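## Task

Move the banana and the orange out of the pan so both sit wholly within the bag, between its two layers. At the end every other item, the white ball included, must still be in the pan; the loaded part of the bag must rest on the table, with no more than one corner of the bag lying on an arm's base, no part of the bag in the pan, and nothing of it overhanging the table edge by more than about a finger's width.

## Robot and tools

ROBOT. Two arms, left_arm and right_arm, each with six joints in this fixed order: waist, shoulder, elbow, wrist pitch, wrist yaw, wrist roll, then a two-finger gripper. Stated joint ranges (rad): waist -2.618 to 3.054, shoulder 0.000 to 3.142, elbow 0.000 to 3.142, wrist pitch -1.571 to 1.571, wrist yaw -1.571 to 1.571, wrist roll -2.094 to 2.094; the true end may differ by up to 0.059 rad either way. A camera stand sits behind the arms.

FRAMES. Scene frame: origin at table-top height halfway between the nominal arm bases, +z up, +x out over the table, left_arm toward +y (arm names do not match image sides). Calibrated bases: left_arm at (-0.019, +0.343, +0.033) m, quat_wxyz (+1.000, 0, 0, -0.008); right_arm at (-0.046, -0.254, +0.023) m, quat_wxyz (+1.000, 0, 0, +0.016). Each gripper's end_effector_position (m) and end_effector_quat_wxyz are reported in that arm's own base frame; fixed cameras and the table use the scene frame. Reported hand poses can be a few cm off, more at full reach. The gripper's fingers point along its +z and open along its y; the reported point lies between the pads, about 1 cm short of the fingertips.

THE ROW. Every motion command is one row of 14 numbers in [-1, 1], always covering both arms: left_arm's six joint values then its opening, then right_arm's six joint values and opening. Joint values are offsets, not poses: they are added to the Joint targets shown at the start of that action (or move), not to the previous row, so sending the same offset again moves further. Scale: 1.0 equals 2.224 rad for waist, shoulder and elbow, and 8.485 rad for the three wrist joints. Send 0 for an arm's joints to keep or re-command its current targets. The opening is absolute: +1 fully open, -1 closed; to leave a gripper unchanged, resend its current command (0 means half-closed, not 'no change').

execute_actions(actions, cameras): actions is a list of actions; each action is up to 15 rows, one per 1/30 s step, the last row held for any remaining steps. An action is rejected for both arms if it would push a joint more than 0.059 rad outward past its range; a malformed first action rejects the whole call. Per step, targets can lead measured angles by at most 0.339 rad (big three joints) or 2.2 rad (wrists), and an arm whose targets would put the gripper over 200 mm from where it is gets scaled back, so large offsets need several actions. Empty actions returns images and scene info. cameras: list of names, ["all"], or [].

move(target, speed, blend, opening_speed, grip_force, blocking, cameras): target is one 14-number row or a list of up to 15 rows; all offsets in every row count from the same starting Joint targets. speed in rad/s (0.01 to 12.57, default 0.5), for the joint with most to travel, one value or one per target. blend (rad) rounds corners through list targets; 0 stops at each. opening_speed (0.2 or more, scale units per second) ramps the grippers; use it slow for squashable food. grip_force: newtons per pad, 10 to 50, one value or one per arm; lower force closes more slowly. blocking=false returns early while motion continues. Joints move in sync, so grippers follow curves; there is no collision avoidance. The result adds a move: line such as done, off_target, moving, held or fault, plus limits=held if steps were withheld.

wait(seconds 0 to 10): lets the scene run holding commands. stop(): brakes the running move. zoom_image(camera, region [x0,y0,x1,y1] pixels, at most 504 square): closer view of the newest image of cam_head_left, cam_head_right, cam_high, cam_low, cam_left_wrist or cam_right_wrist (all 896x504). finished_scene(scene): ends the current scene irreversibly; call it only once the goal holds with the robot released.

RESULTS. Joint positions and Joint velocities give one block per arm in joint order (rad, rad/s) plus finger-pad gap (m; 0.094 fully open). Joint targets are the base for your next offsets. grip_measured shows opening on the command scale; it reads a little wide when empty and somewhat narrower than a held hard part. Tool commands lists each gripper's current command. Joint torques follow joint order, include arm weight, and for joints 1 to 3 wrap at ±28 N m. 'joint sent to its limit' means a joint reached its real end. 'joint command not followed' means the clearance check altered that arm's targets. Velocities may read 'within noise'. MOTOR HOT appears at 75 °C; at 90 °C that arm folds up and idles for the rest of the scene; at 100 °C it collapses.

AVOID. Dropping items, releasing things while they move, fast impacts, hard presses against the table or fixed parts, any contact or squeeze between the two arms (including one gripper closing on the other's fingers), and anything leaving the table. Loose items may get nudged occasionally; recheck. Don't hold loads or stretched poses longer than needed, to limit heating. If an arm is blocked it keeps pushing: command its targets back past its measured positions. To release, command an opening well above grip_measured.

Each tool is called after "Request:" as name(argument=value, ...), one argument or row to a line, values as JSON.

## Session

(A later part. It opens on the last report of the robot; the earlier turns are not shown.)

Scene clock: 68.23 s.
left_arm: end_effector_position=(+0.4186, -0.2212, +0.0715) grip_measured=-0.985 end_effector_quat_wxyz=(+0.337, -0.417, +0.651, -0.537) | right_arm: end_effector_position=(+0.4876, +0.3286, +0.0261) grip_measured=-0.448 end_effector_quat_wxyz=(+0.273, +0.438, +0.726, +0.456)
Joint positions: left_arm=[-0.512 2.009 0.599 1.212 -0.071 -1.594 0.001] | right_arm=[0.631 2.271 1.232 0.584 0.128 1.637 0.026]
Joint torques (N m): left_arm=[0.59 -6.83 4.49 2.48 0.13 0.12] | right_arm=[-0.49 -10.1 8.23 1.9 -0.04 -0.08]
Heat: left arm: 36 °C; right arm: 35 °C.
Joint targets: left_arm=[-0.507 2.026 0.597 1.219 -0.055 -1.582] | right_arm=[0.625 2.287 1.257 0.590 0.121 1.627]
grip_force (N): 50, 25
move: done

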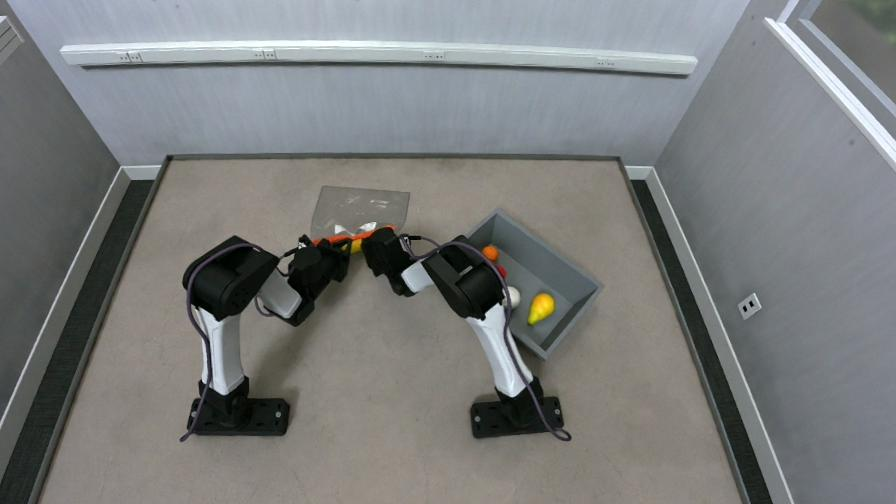

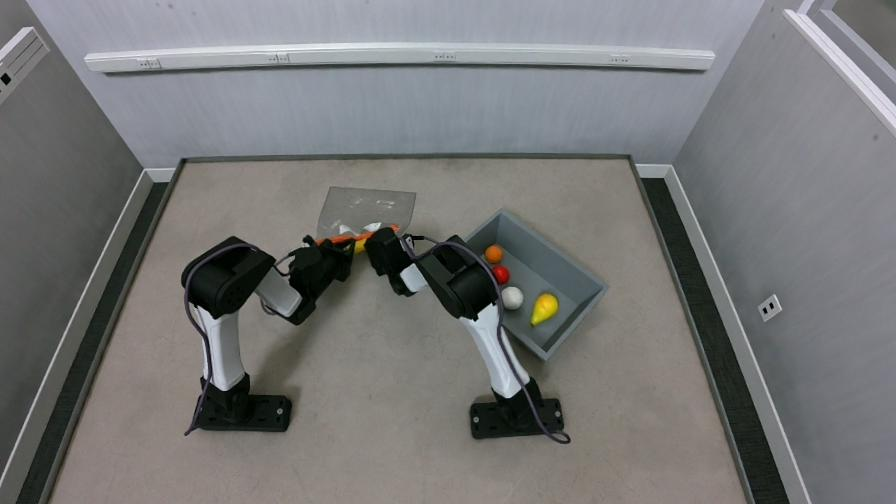

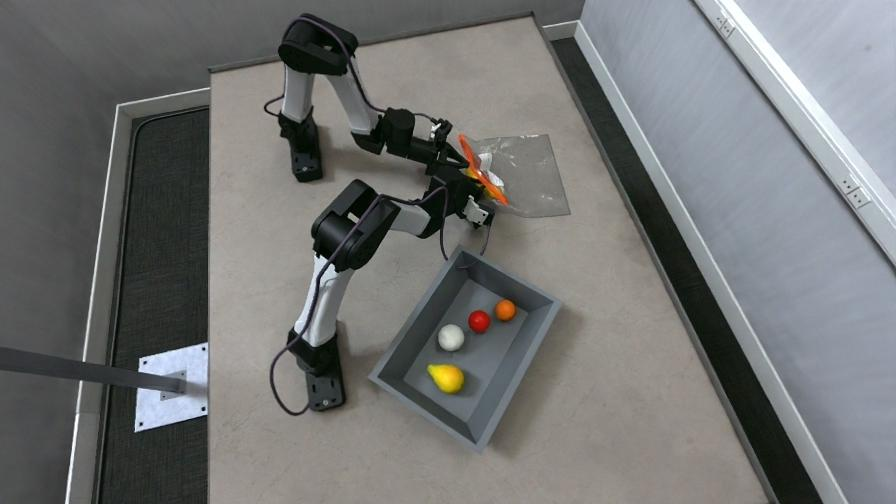

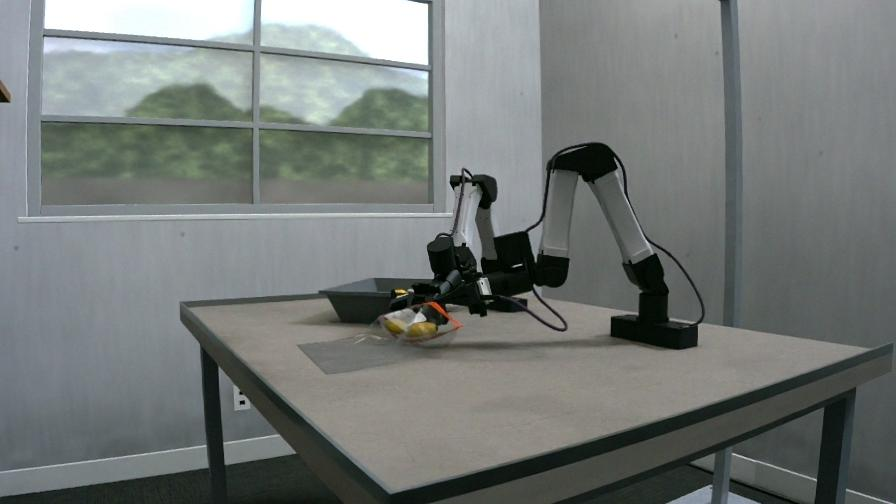

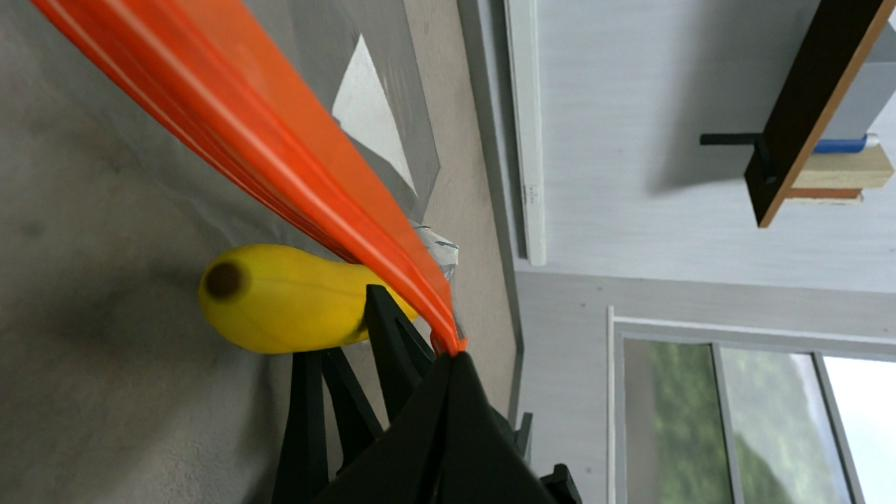

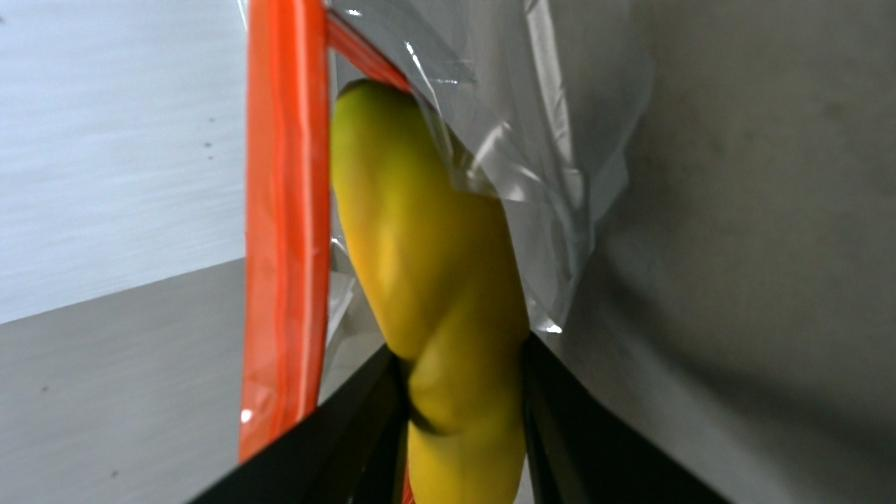

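Request:
move(
  target=[0,0,0,0,0,0,-1,0.0783,-0.0879,-0.1339,0.0103,0.0185,0.0091,-0.55],
  speed=0.35,
  cameras=["all"],
)

Request:
zoom_image(
  camera="cam_low",
  region=[370, 270, 490, 360],
)

Request:
zoom_image(
  camera="cam_high",
  region=[420, 110, 580, 230],
)

Scene clock: 83.97 s.
left_arm: end_effector_position=(+0.4186, -0.2212, +0.0715) grip_measured=-0.985 end_effector_quat_wxyz=(+0.337, -0.417, +0.651, -0.537) | right_arm: end_effector_position=(+0.3974, +0.3401, +0.0114) grip_measured=-0.448 end_effector_quat_wxyz=(+0.267, +0.434, +0.744, +0.433)
Joint positions: left_arm=[-0.512 2.009 0.599 1.212 -0.071 -1.594 0.001] | right_arm=[0.795 2.141 0.962 0.654 0.266 1.698 0.026]
Joint torques (N m): left_arm=[0.59 -6.83 4.44 2.49 0.13 0.12] | right_arm=[0.47 -14.22 4.88 1.94 0.16 0.09]
Heat: left arm: 38 °C; right arm: 39 °C.
Joint targets: left_arm=[-0.507 2.026 0.597 1.219 -0.055 -1.582] | right_arm=[0.799 2.091 0.959 0.677 0.278 1.704]
grip_force (N): 50, 25
move: off_target (right_arm); right_arm: the shoulder is farthest, 0.049 rad from its target

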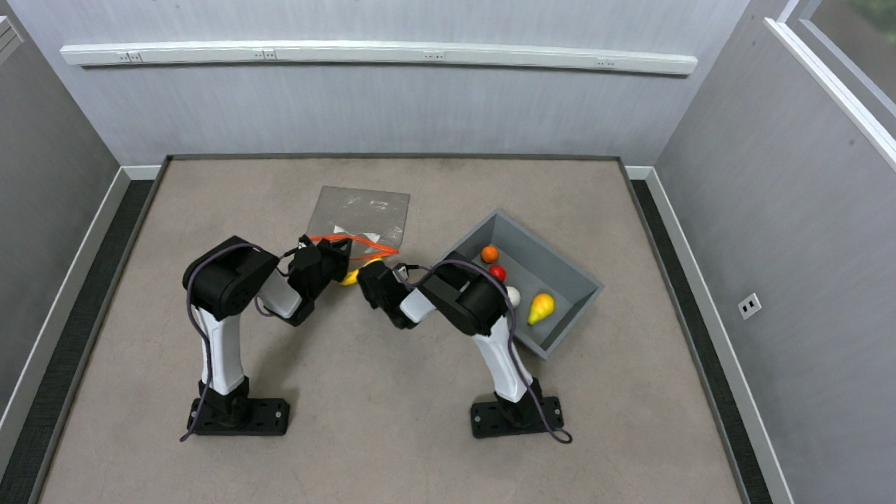

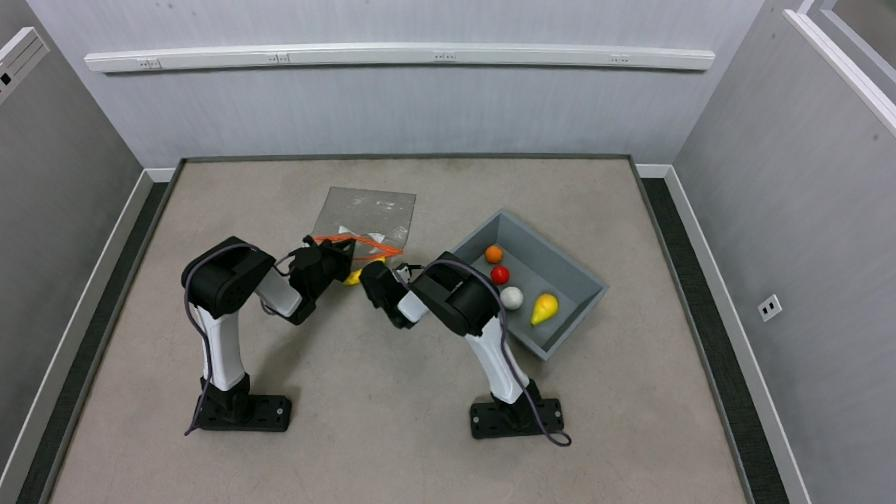

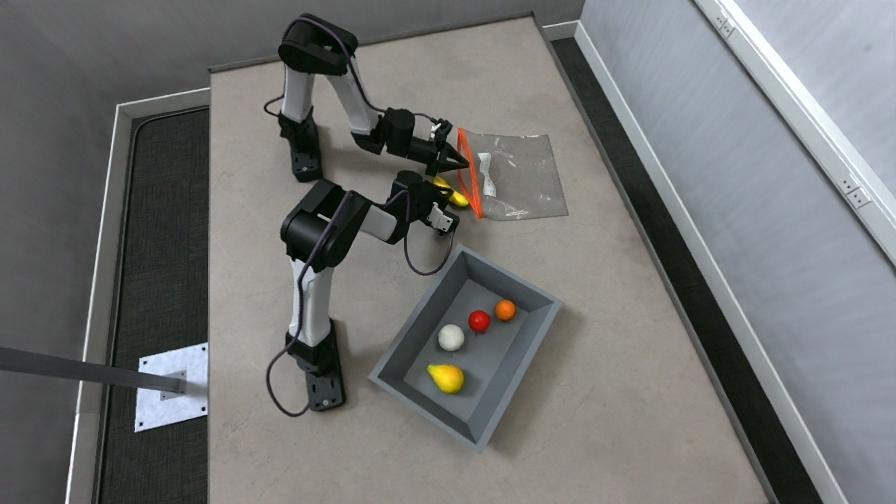

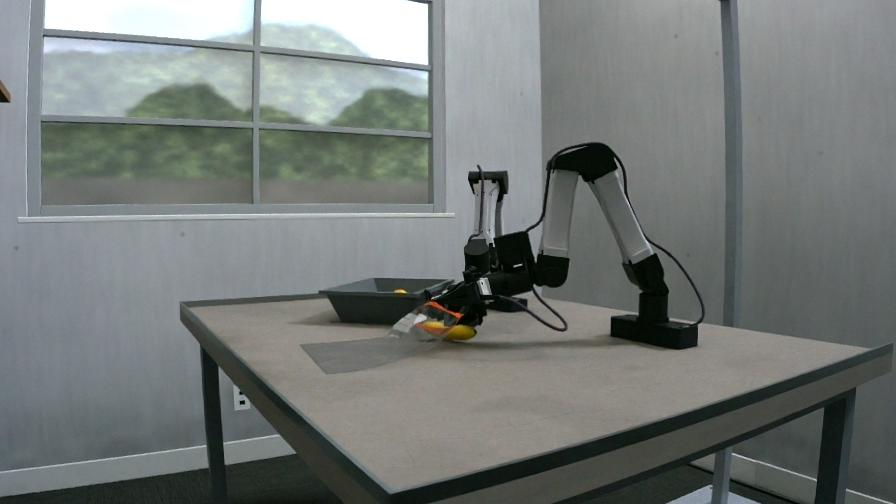

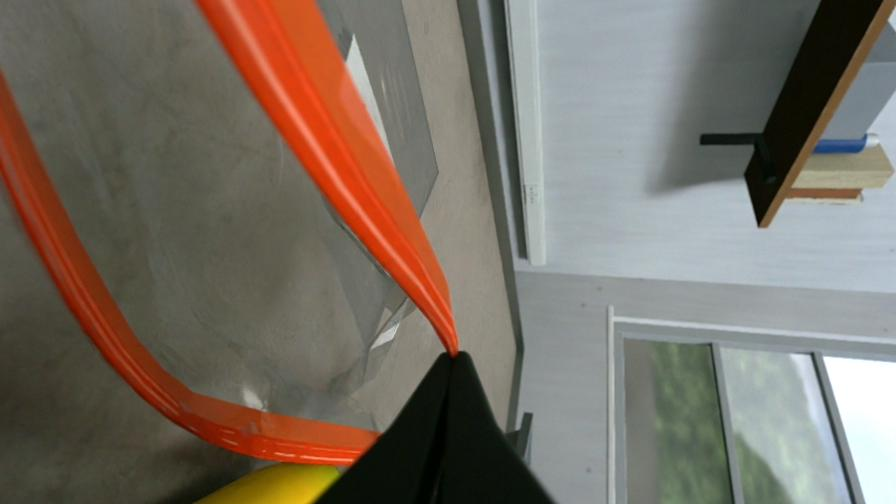

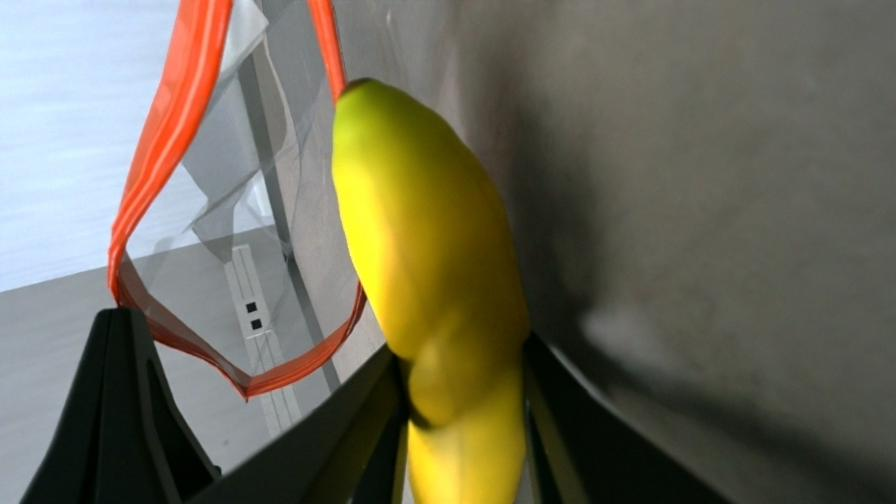

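Scaled by 4.200 from the camera's 896x504 image, which has a finer 1280x720 frame.

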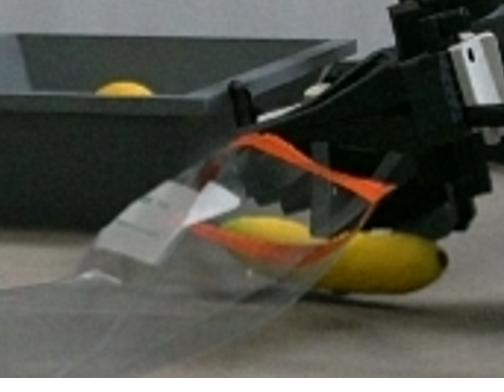

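Scaled by 3.150 from the camera's 896x504 image, which has a finer 1280x720 frame.

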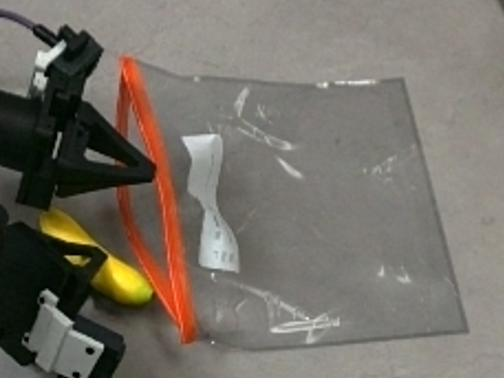

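Request:
move(
  target=[0,0,0,0,0,0,-1,-0.025,-0.0309,0.0057,-0.0089,-0.006,-0.0029,-0.55],
  speed=0.35,
  cameras=["cam_low","cam_high","cam_right_wrist","cam_left_wrist"],
)

Request:
zoom_image(
  camera="cam_low",
  region=[370, 270, 490, 360],
)

Scene clock: 85.97 s.
left_arm: end_effector_position=(+0.4186, -0.2212, +0.0715) grip_measured=-0.985 end_effector_quat_wxyz=(+0.337, -0.417, +0.651, -0.537) | right_arm: end_effector_position=(+0.4108, +0.3245, +0.0358) grip_measured=-0.448 end_effector_quat_wxyz=(+0.269, +0.442, +0.736, +0.437)
Joint positions: left_arm=[-0.512 2.009 0.599 1.212 -0.071 -1.594 0.001] | right_arm=[0.746 2.066 0.962 0.597 0.236 1.689 0.026]
Joint torques (N m): left_arm=[0.64 -6.82 4.51 2.47 0.12 0.12] | right_arm=[-0.28 -13.48 6.43 1.79 0.01 -0.1]
Heat: left arm: 38 °C; right arm: 40 °C.
Joint targets: left_arm=[-0.507 2.026 0.597 1.219 -0.055 -1.582] | right_arm=[0.743 2.023 0.972 0.602 0.227 1.680]
grip_force (N): 50, 25
move: off_target (right_arm); right_arm: the shoulder is farthest, 0.044 rad from its target
Images, in order (width x height): cam_high 896x504, cam_low 896x504, cam_left_wrist 896x504, cam_right_wrist 896x504.

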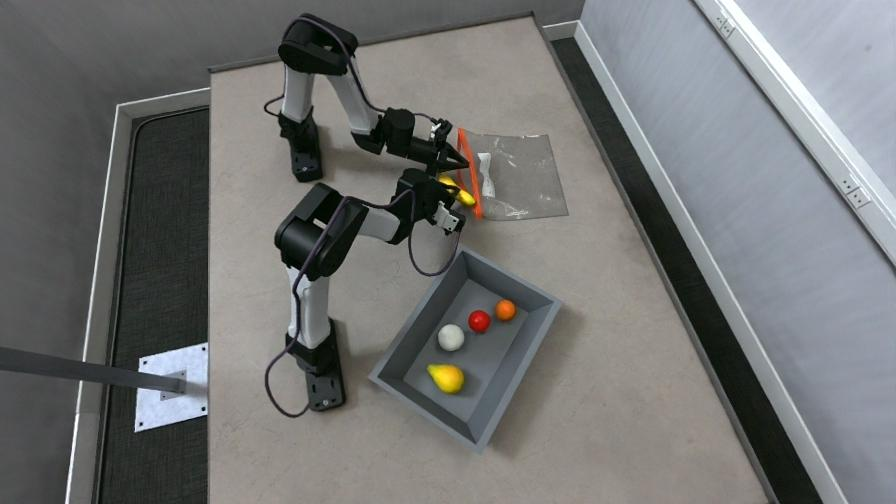

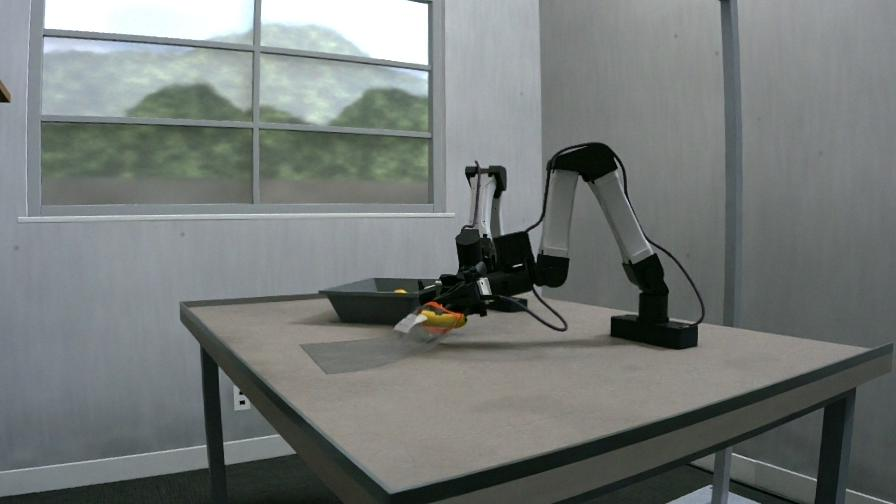

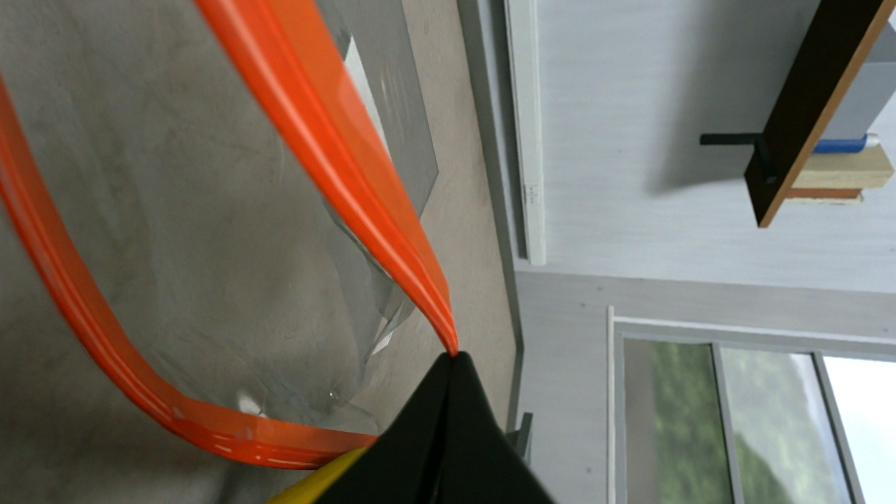

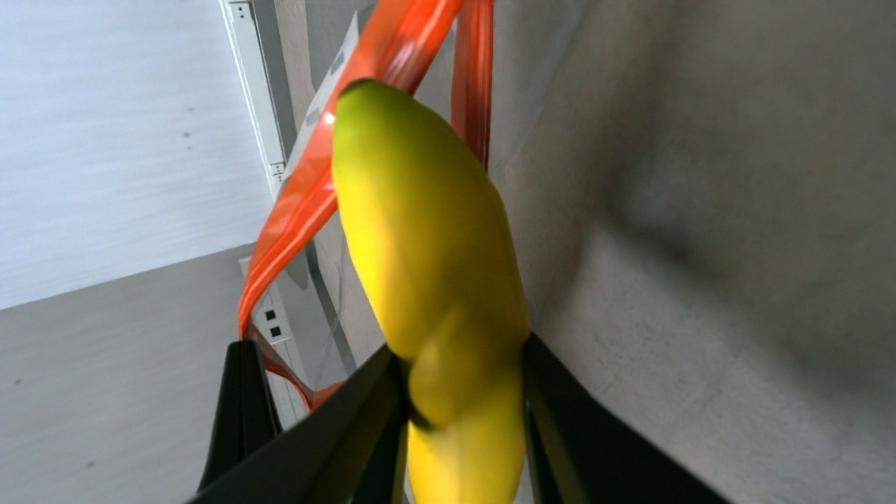

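Scaled by 4.200 from the camera's 896x504 image, which has a finer 1280x720 frame.

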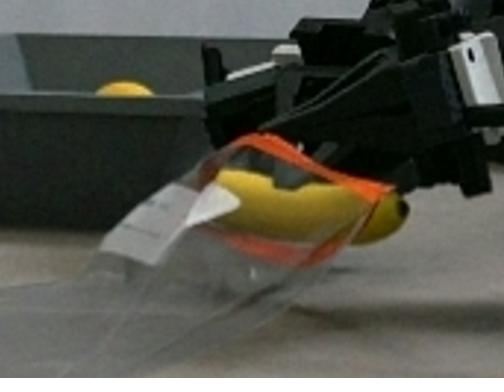

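Request:
move(
  target=[0,0,0,0,0,0,-1,-0.0289,0.0497,0.0604,-0.0021,-0.0068,-0.0035,-0.55],
  speed=0.35,
  cameras=["cam_low","cam_high","cam_right_wrist","cam_left_wrist"],
)

Request:
zoom_image(
  camera="cam_low",
  region=[370, 270, 490, 360],
)

Scene clock: 87.37 s.
left_arm: end_effector_position=(+0.4186, -0.2212, +0.0715) grip_measured=-0.985 end_effector_quat_wxyz=(+0.337, -0.417, +0.651, -0.537) | right_arm: end_effector_position=(+0.4488, +0.3249, +0.0478) grip_measured=-0.448 end_effector_quat_wxyz=(+0.274, +0.439, +0.726, +0.453)
Joint positions: left_arm=[-0.512 2.009 0.599 1.212 -0.071 -1.594 0.001] | right_arm=[0.683 2.122 1.081 0.576 0.179 1.66 0.026]
Joint torques (N m): left_arm=[0.61 -6.82 4.48 2.49 0.13 0.12] | right_arm=[-0.36 -9.35 8.23 1.88 0.01 -0.09]
Heat: left arm: 38 °C; right arm: 40 °C.
Joint targets: left_arm=[-0.507 2.026 0.597 1.219 -0.055 -1.582] | right_arm=[0.679 2.133 1.106 0.584 0.169 1.650]
grip_force (N): 50, 25
move: done
Images, in order (width x height): cam_high 896x504, cam_low 896x504, cam_left_wrist 896x504, cam_right_wrist 896x504.

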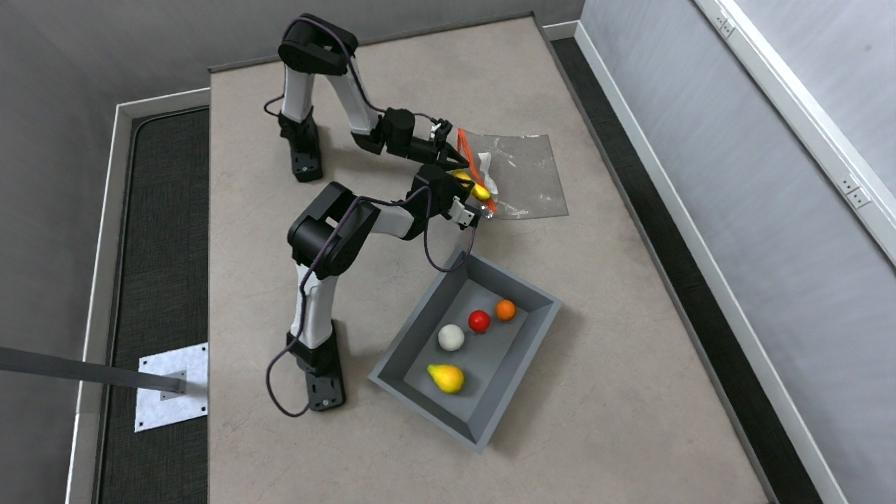

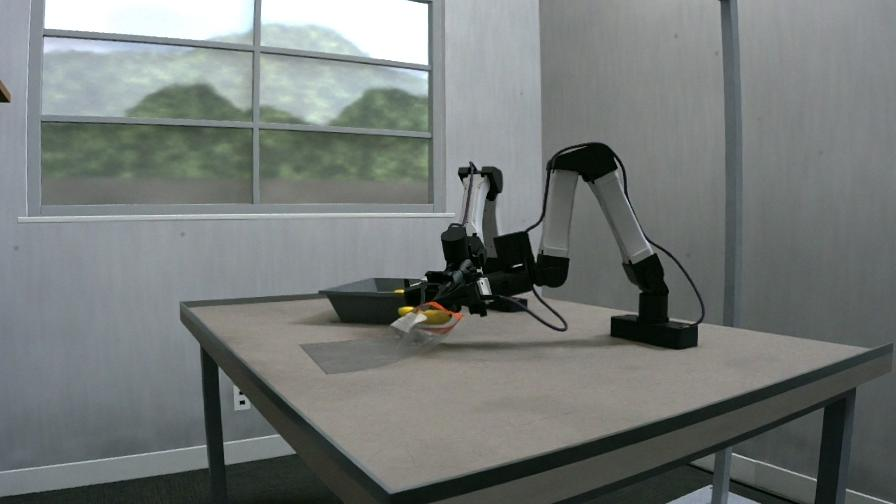

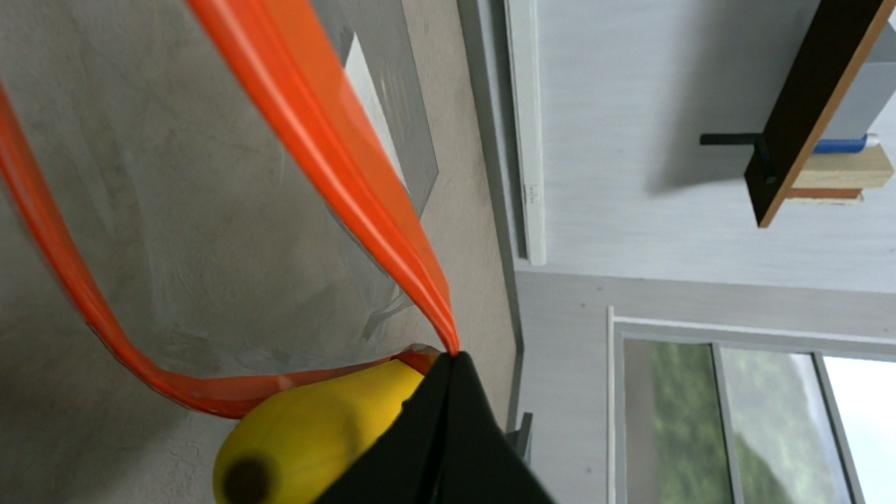

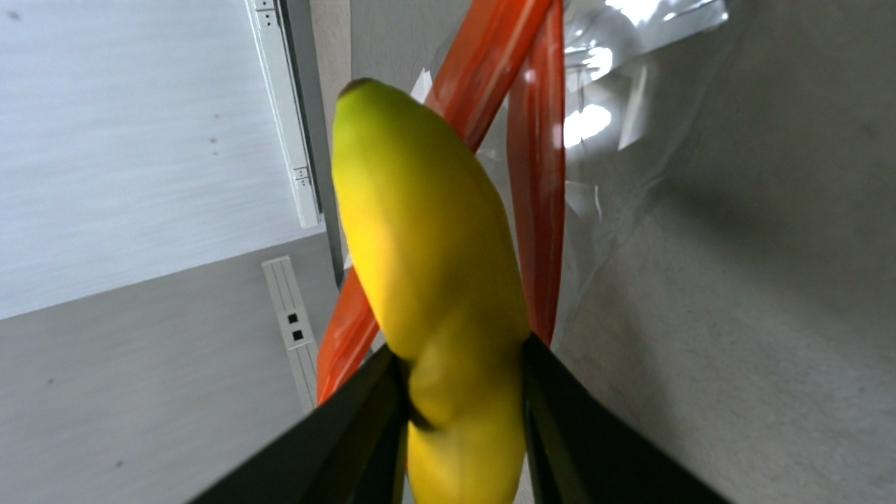

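Scaled by 4.200 from the camera's 896x504 image, which has a finer 1280x720 frame.

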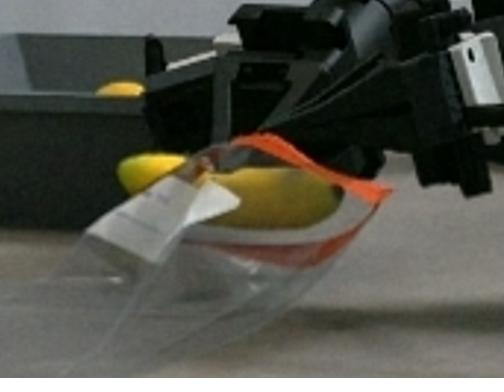

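Request:
move(
  target=[
    [0,0,0,0,0,0,-1,0.0289,-0.0497,-0.0604,0.0021,0.0068,0.0413,-0.55],
    [0,0,0,0,0,0,-1,0,0.0234,-0.0056,0.0075,0,0.0413,-0.55],
  ],
  speed=0.4,
  cameras=["cam_low","cam_high","cam_right_wrist","cam_left_wrist"],
)

Request:
zoom_image(
  camera="cam_low",
  region=[370, 270, 490, 360],
)

Scene clock: 90.53 s.
left_arm: end_effector_position=(+0.4185, -0.2213, +0.0715) grip_measured=-0.985 end_effector_quat_wxyz=(+0.337, -0.417, +0.651, -0.537) | right_arm: end_effector_position=(+0.4465, +0.3237, +0.0250) grip_measured=-0.448 end_effector_quat_wxyz=(+0.192, +0.556, +0.647, +0.485)
Joint positions: left_arm=[-0.512 2.009 0.599 1.212 -0.07 -1.594 0.001] | right_arm=[0.683 2.175 1.068 0.626 0.177 1.994 0.026]
Joint torques (N m): left_arm=[0.62 -6.82 4.45 2.49 0.12 0.11] | right_arm=[-0.54 -9.59 7.97 1.99 -0.03 0.06]
Heat: left arm: 39 °C; right arm: 41 °C.
Joint targets: left_arm=[-0.507 2.026 0.597 1.219 -0.055 -1.582] | right_arm=[0.679 2.185 1.094 0.647 0.170 2.001]
grip_force (N): 50, 25
move: done
Images, in order (width x height): cam_high 896x504, cam_low 896x504, cam_left_wrist 896x504, cam_right_wrist 896x504.

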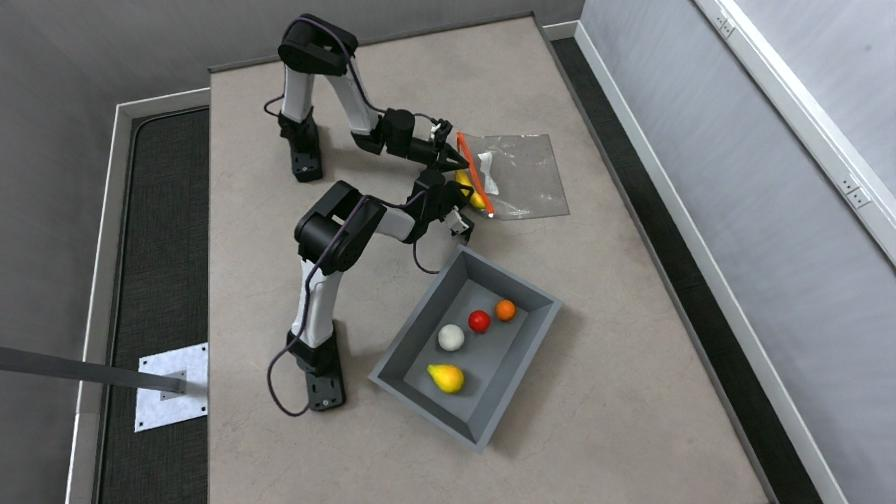

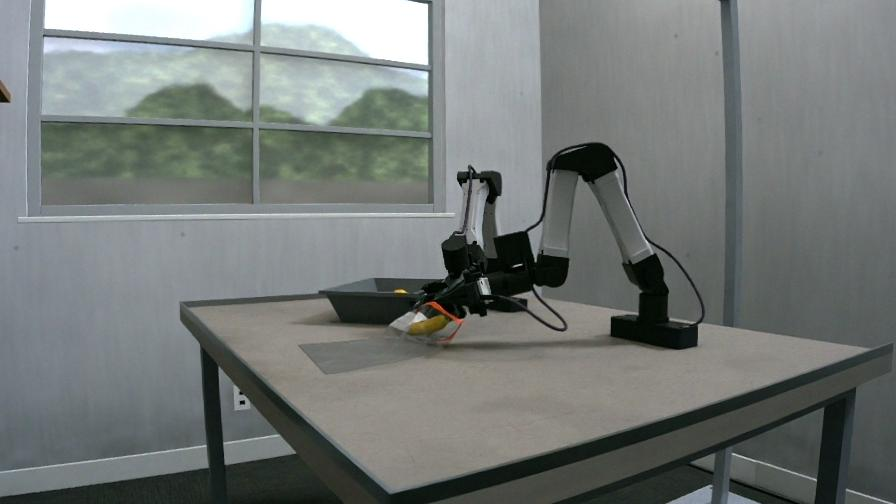

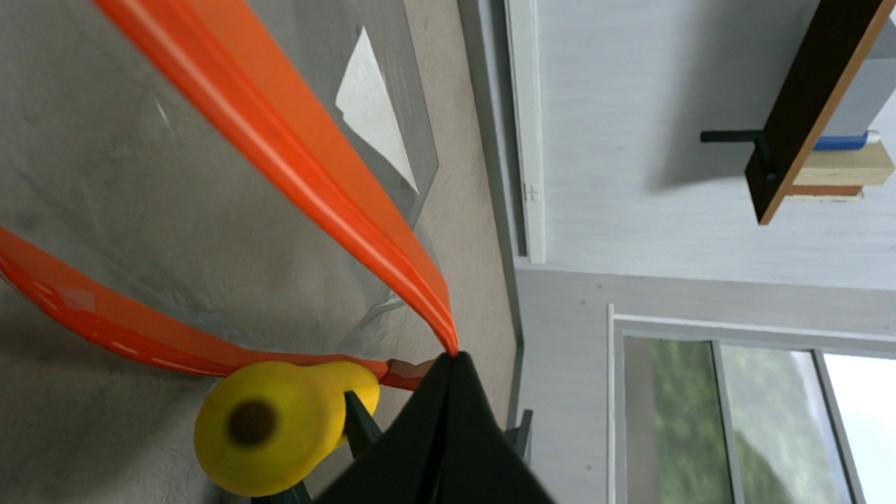

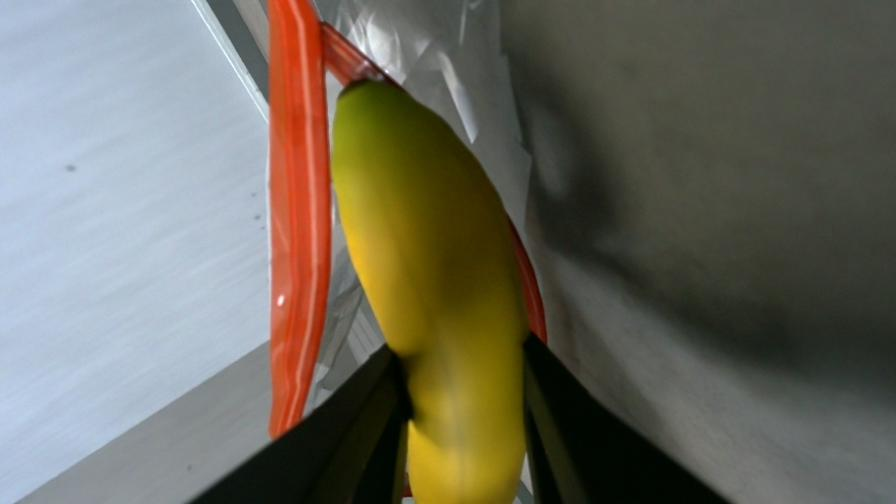

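Scaled by 4.200 from the camera's 896x504 image, which has a finer 1280x720 frame.

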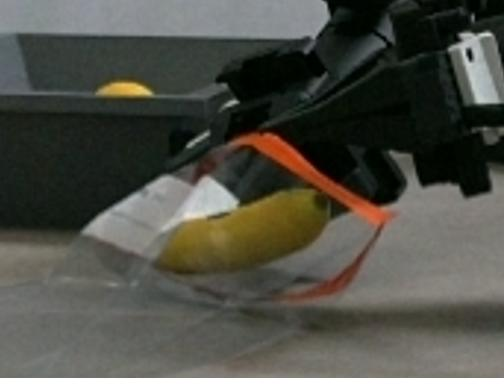

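Request:
move(
  target=[
    [0,0,0,0,0,0,-1,0.0288,-0.0728,-0.0549,-0.0053,0.0067,-0.0236,-0.55],
    [0,0,0,0,0,0,-1,0.0115,-0.098,-0.1404,0.0118,-0.0309,-0.0381,-0.55],
  ],
  speed=0.5,
  blend=0.05,
  cameras=["cam_low","cam_high","cam_right_wrist","cam_left_wrist"],
)

Request:
zoom_image(
  camera="cam_low",
  region=[370, 270, 490, 360],
)

Request:
zoom_image(
  camera="cam_high",
  region=[380, 110, 540, 270],
)

Scene clock: 93.40 s.
left_arm: end_effector_position=(+0.4185, -0.2213, +0.0715) grip_measured=-0.985 end_effector_quat_wxyz=(+0.337, -0.417, +0.651, -0.537) | right_arm: end_effector_position=(+0.3602, +0.3299, +0.0217) grip_measured=-0.448 end_effector_quat_wxyz=(+0.151, +0.384, +0.770, +0.486)
Joint positions: left_arm=[-0.512 2.009 0.599 1.212 -0.07 -1.594 0.001] | right_arm=[0.712 2.013 0.784 0.724 -0.083 1.687 0.026]
Joint torques (N m): left_arm=[0.62 -6.83 4.44 2.48 0.12 0.12] | right_arm=[-0.68 -12.72 4.71 2.06 -0.13 -0.11]
Heat: left arm: 39 °C; right arm: 41 °C.
Joint targets: left_arm=[-0.507 2.026 0.597 1.219 -0.055 -1.582] | right_arm=[0.705 1.967 0.782 0.748 -0.093 1.677]
grip_force (N): 50, 25
move: off_target (right_arm); right_arm: the shoulder is farthest, 0.046 rad from its target
Images, in order (width x height): cam_high 896x504, cam_low 896x504, cam_left_wrist 896x504, cam_right_wrist 896x504.

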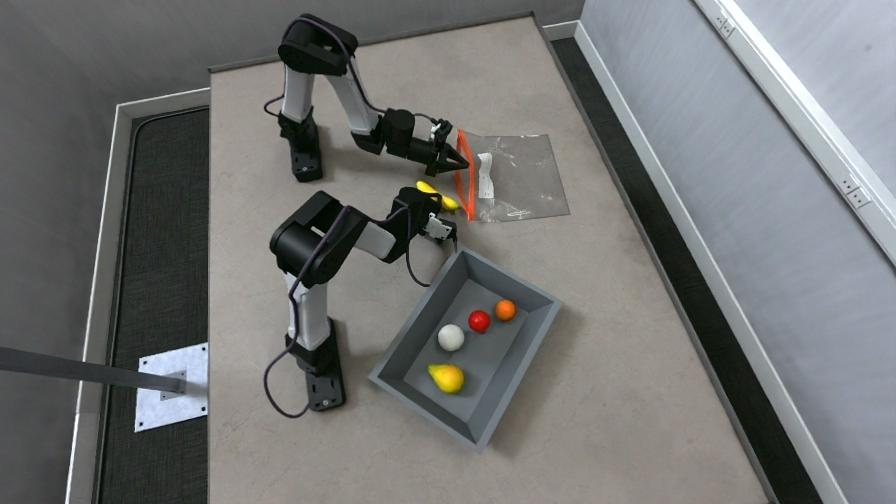

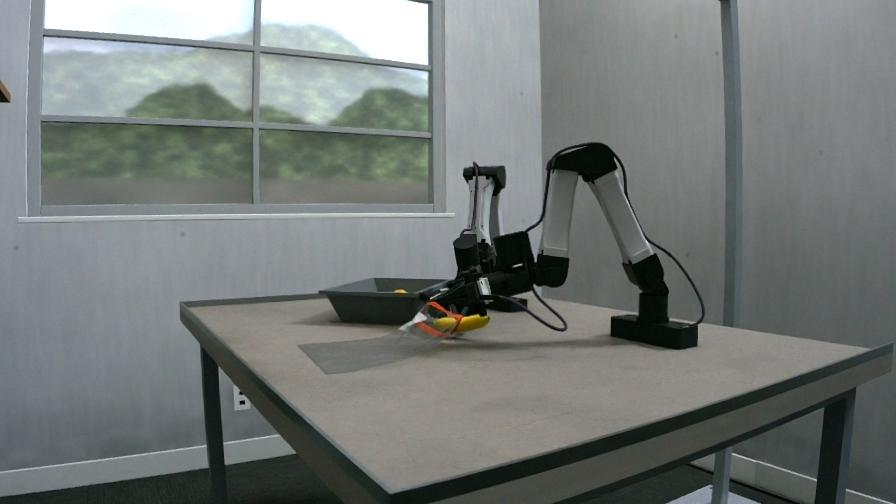

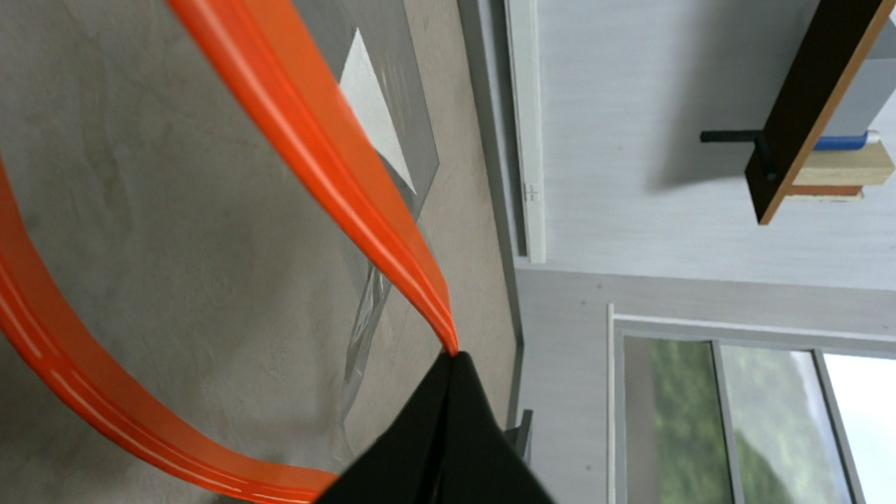

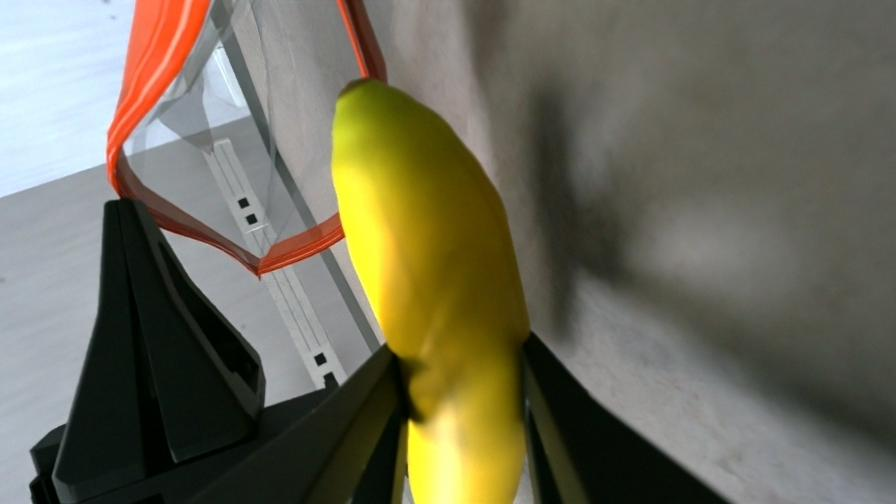

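Scaled by 4.200 from the camera's 896x504 image, which has a finer 1280x720 frame.

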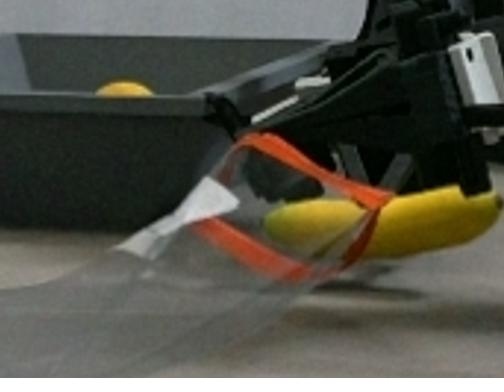

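Scaled by 3.150 from the camera's 896x504 image, which has a finer 1280x720 frame.

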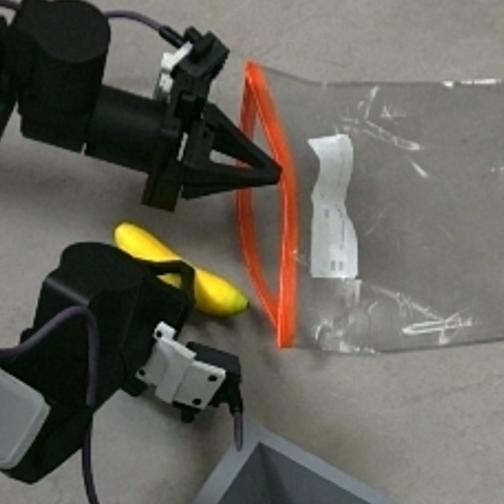

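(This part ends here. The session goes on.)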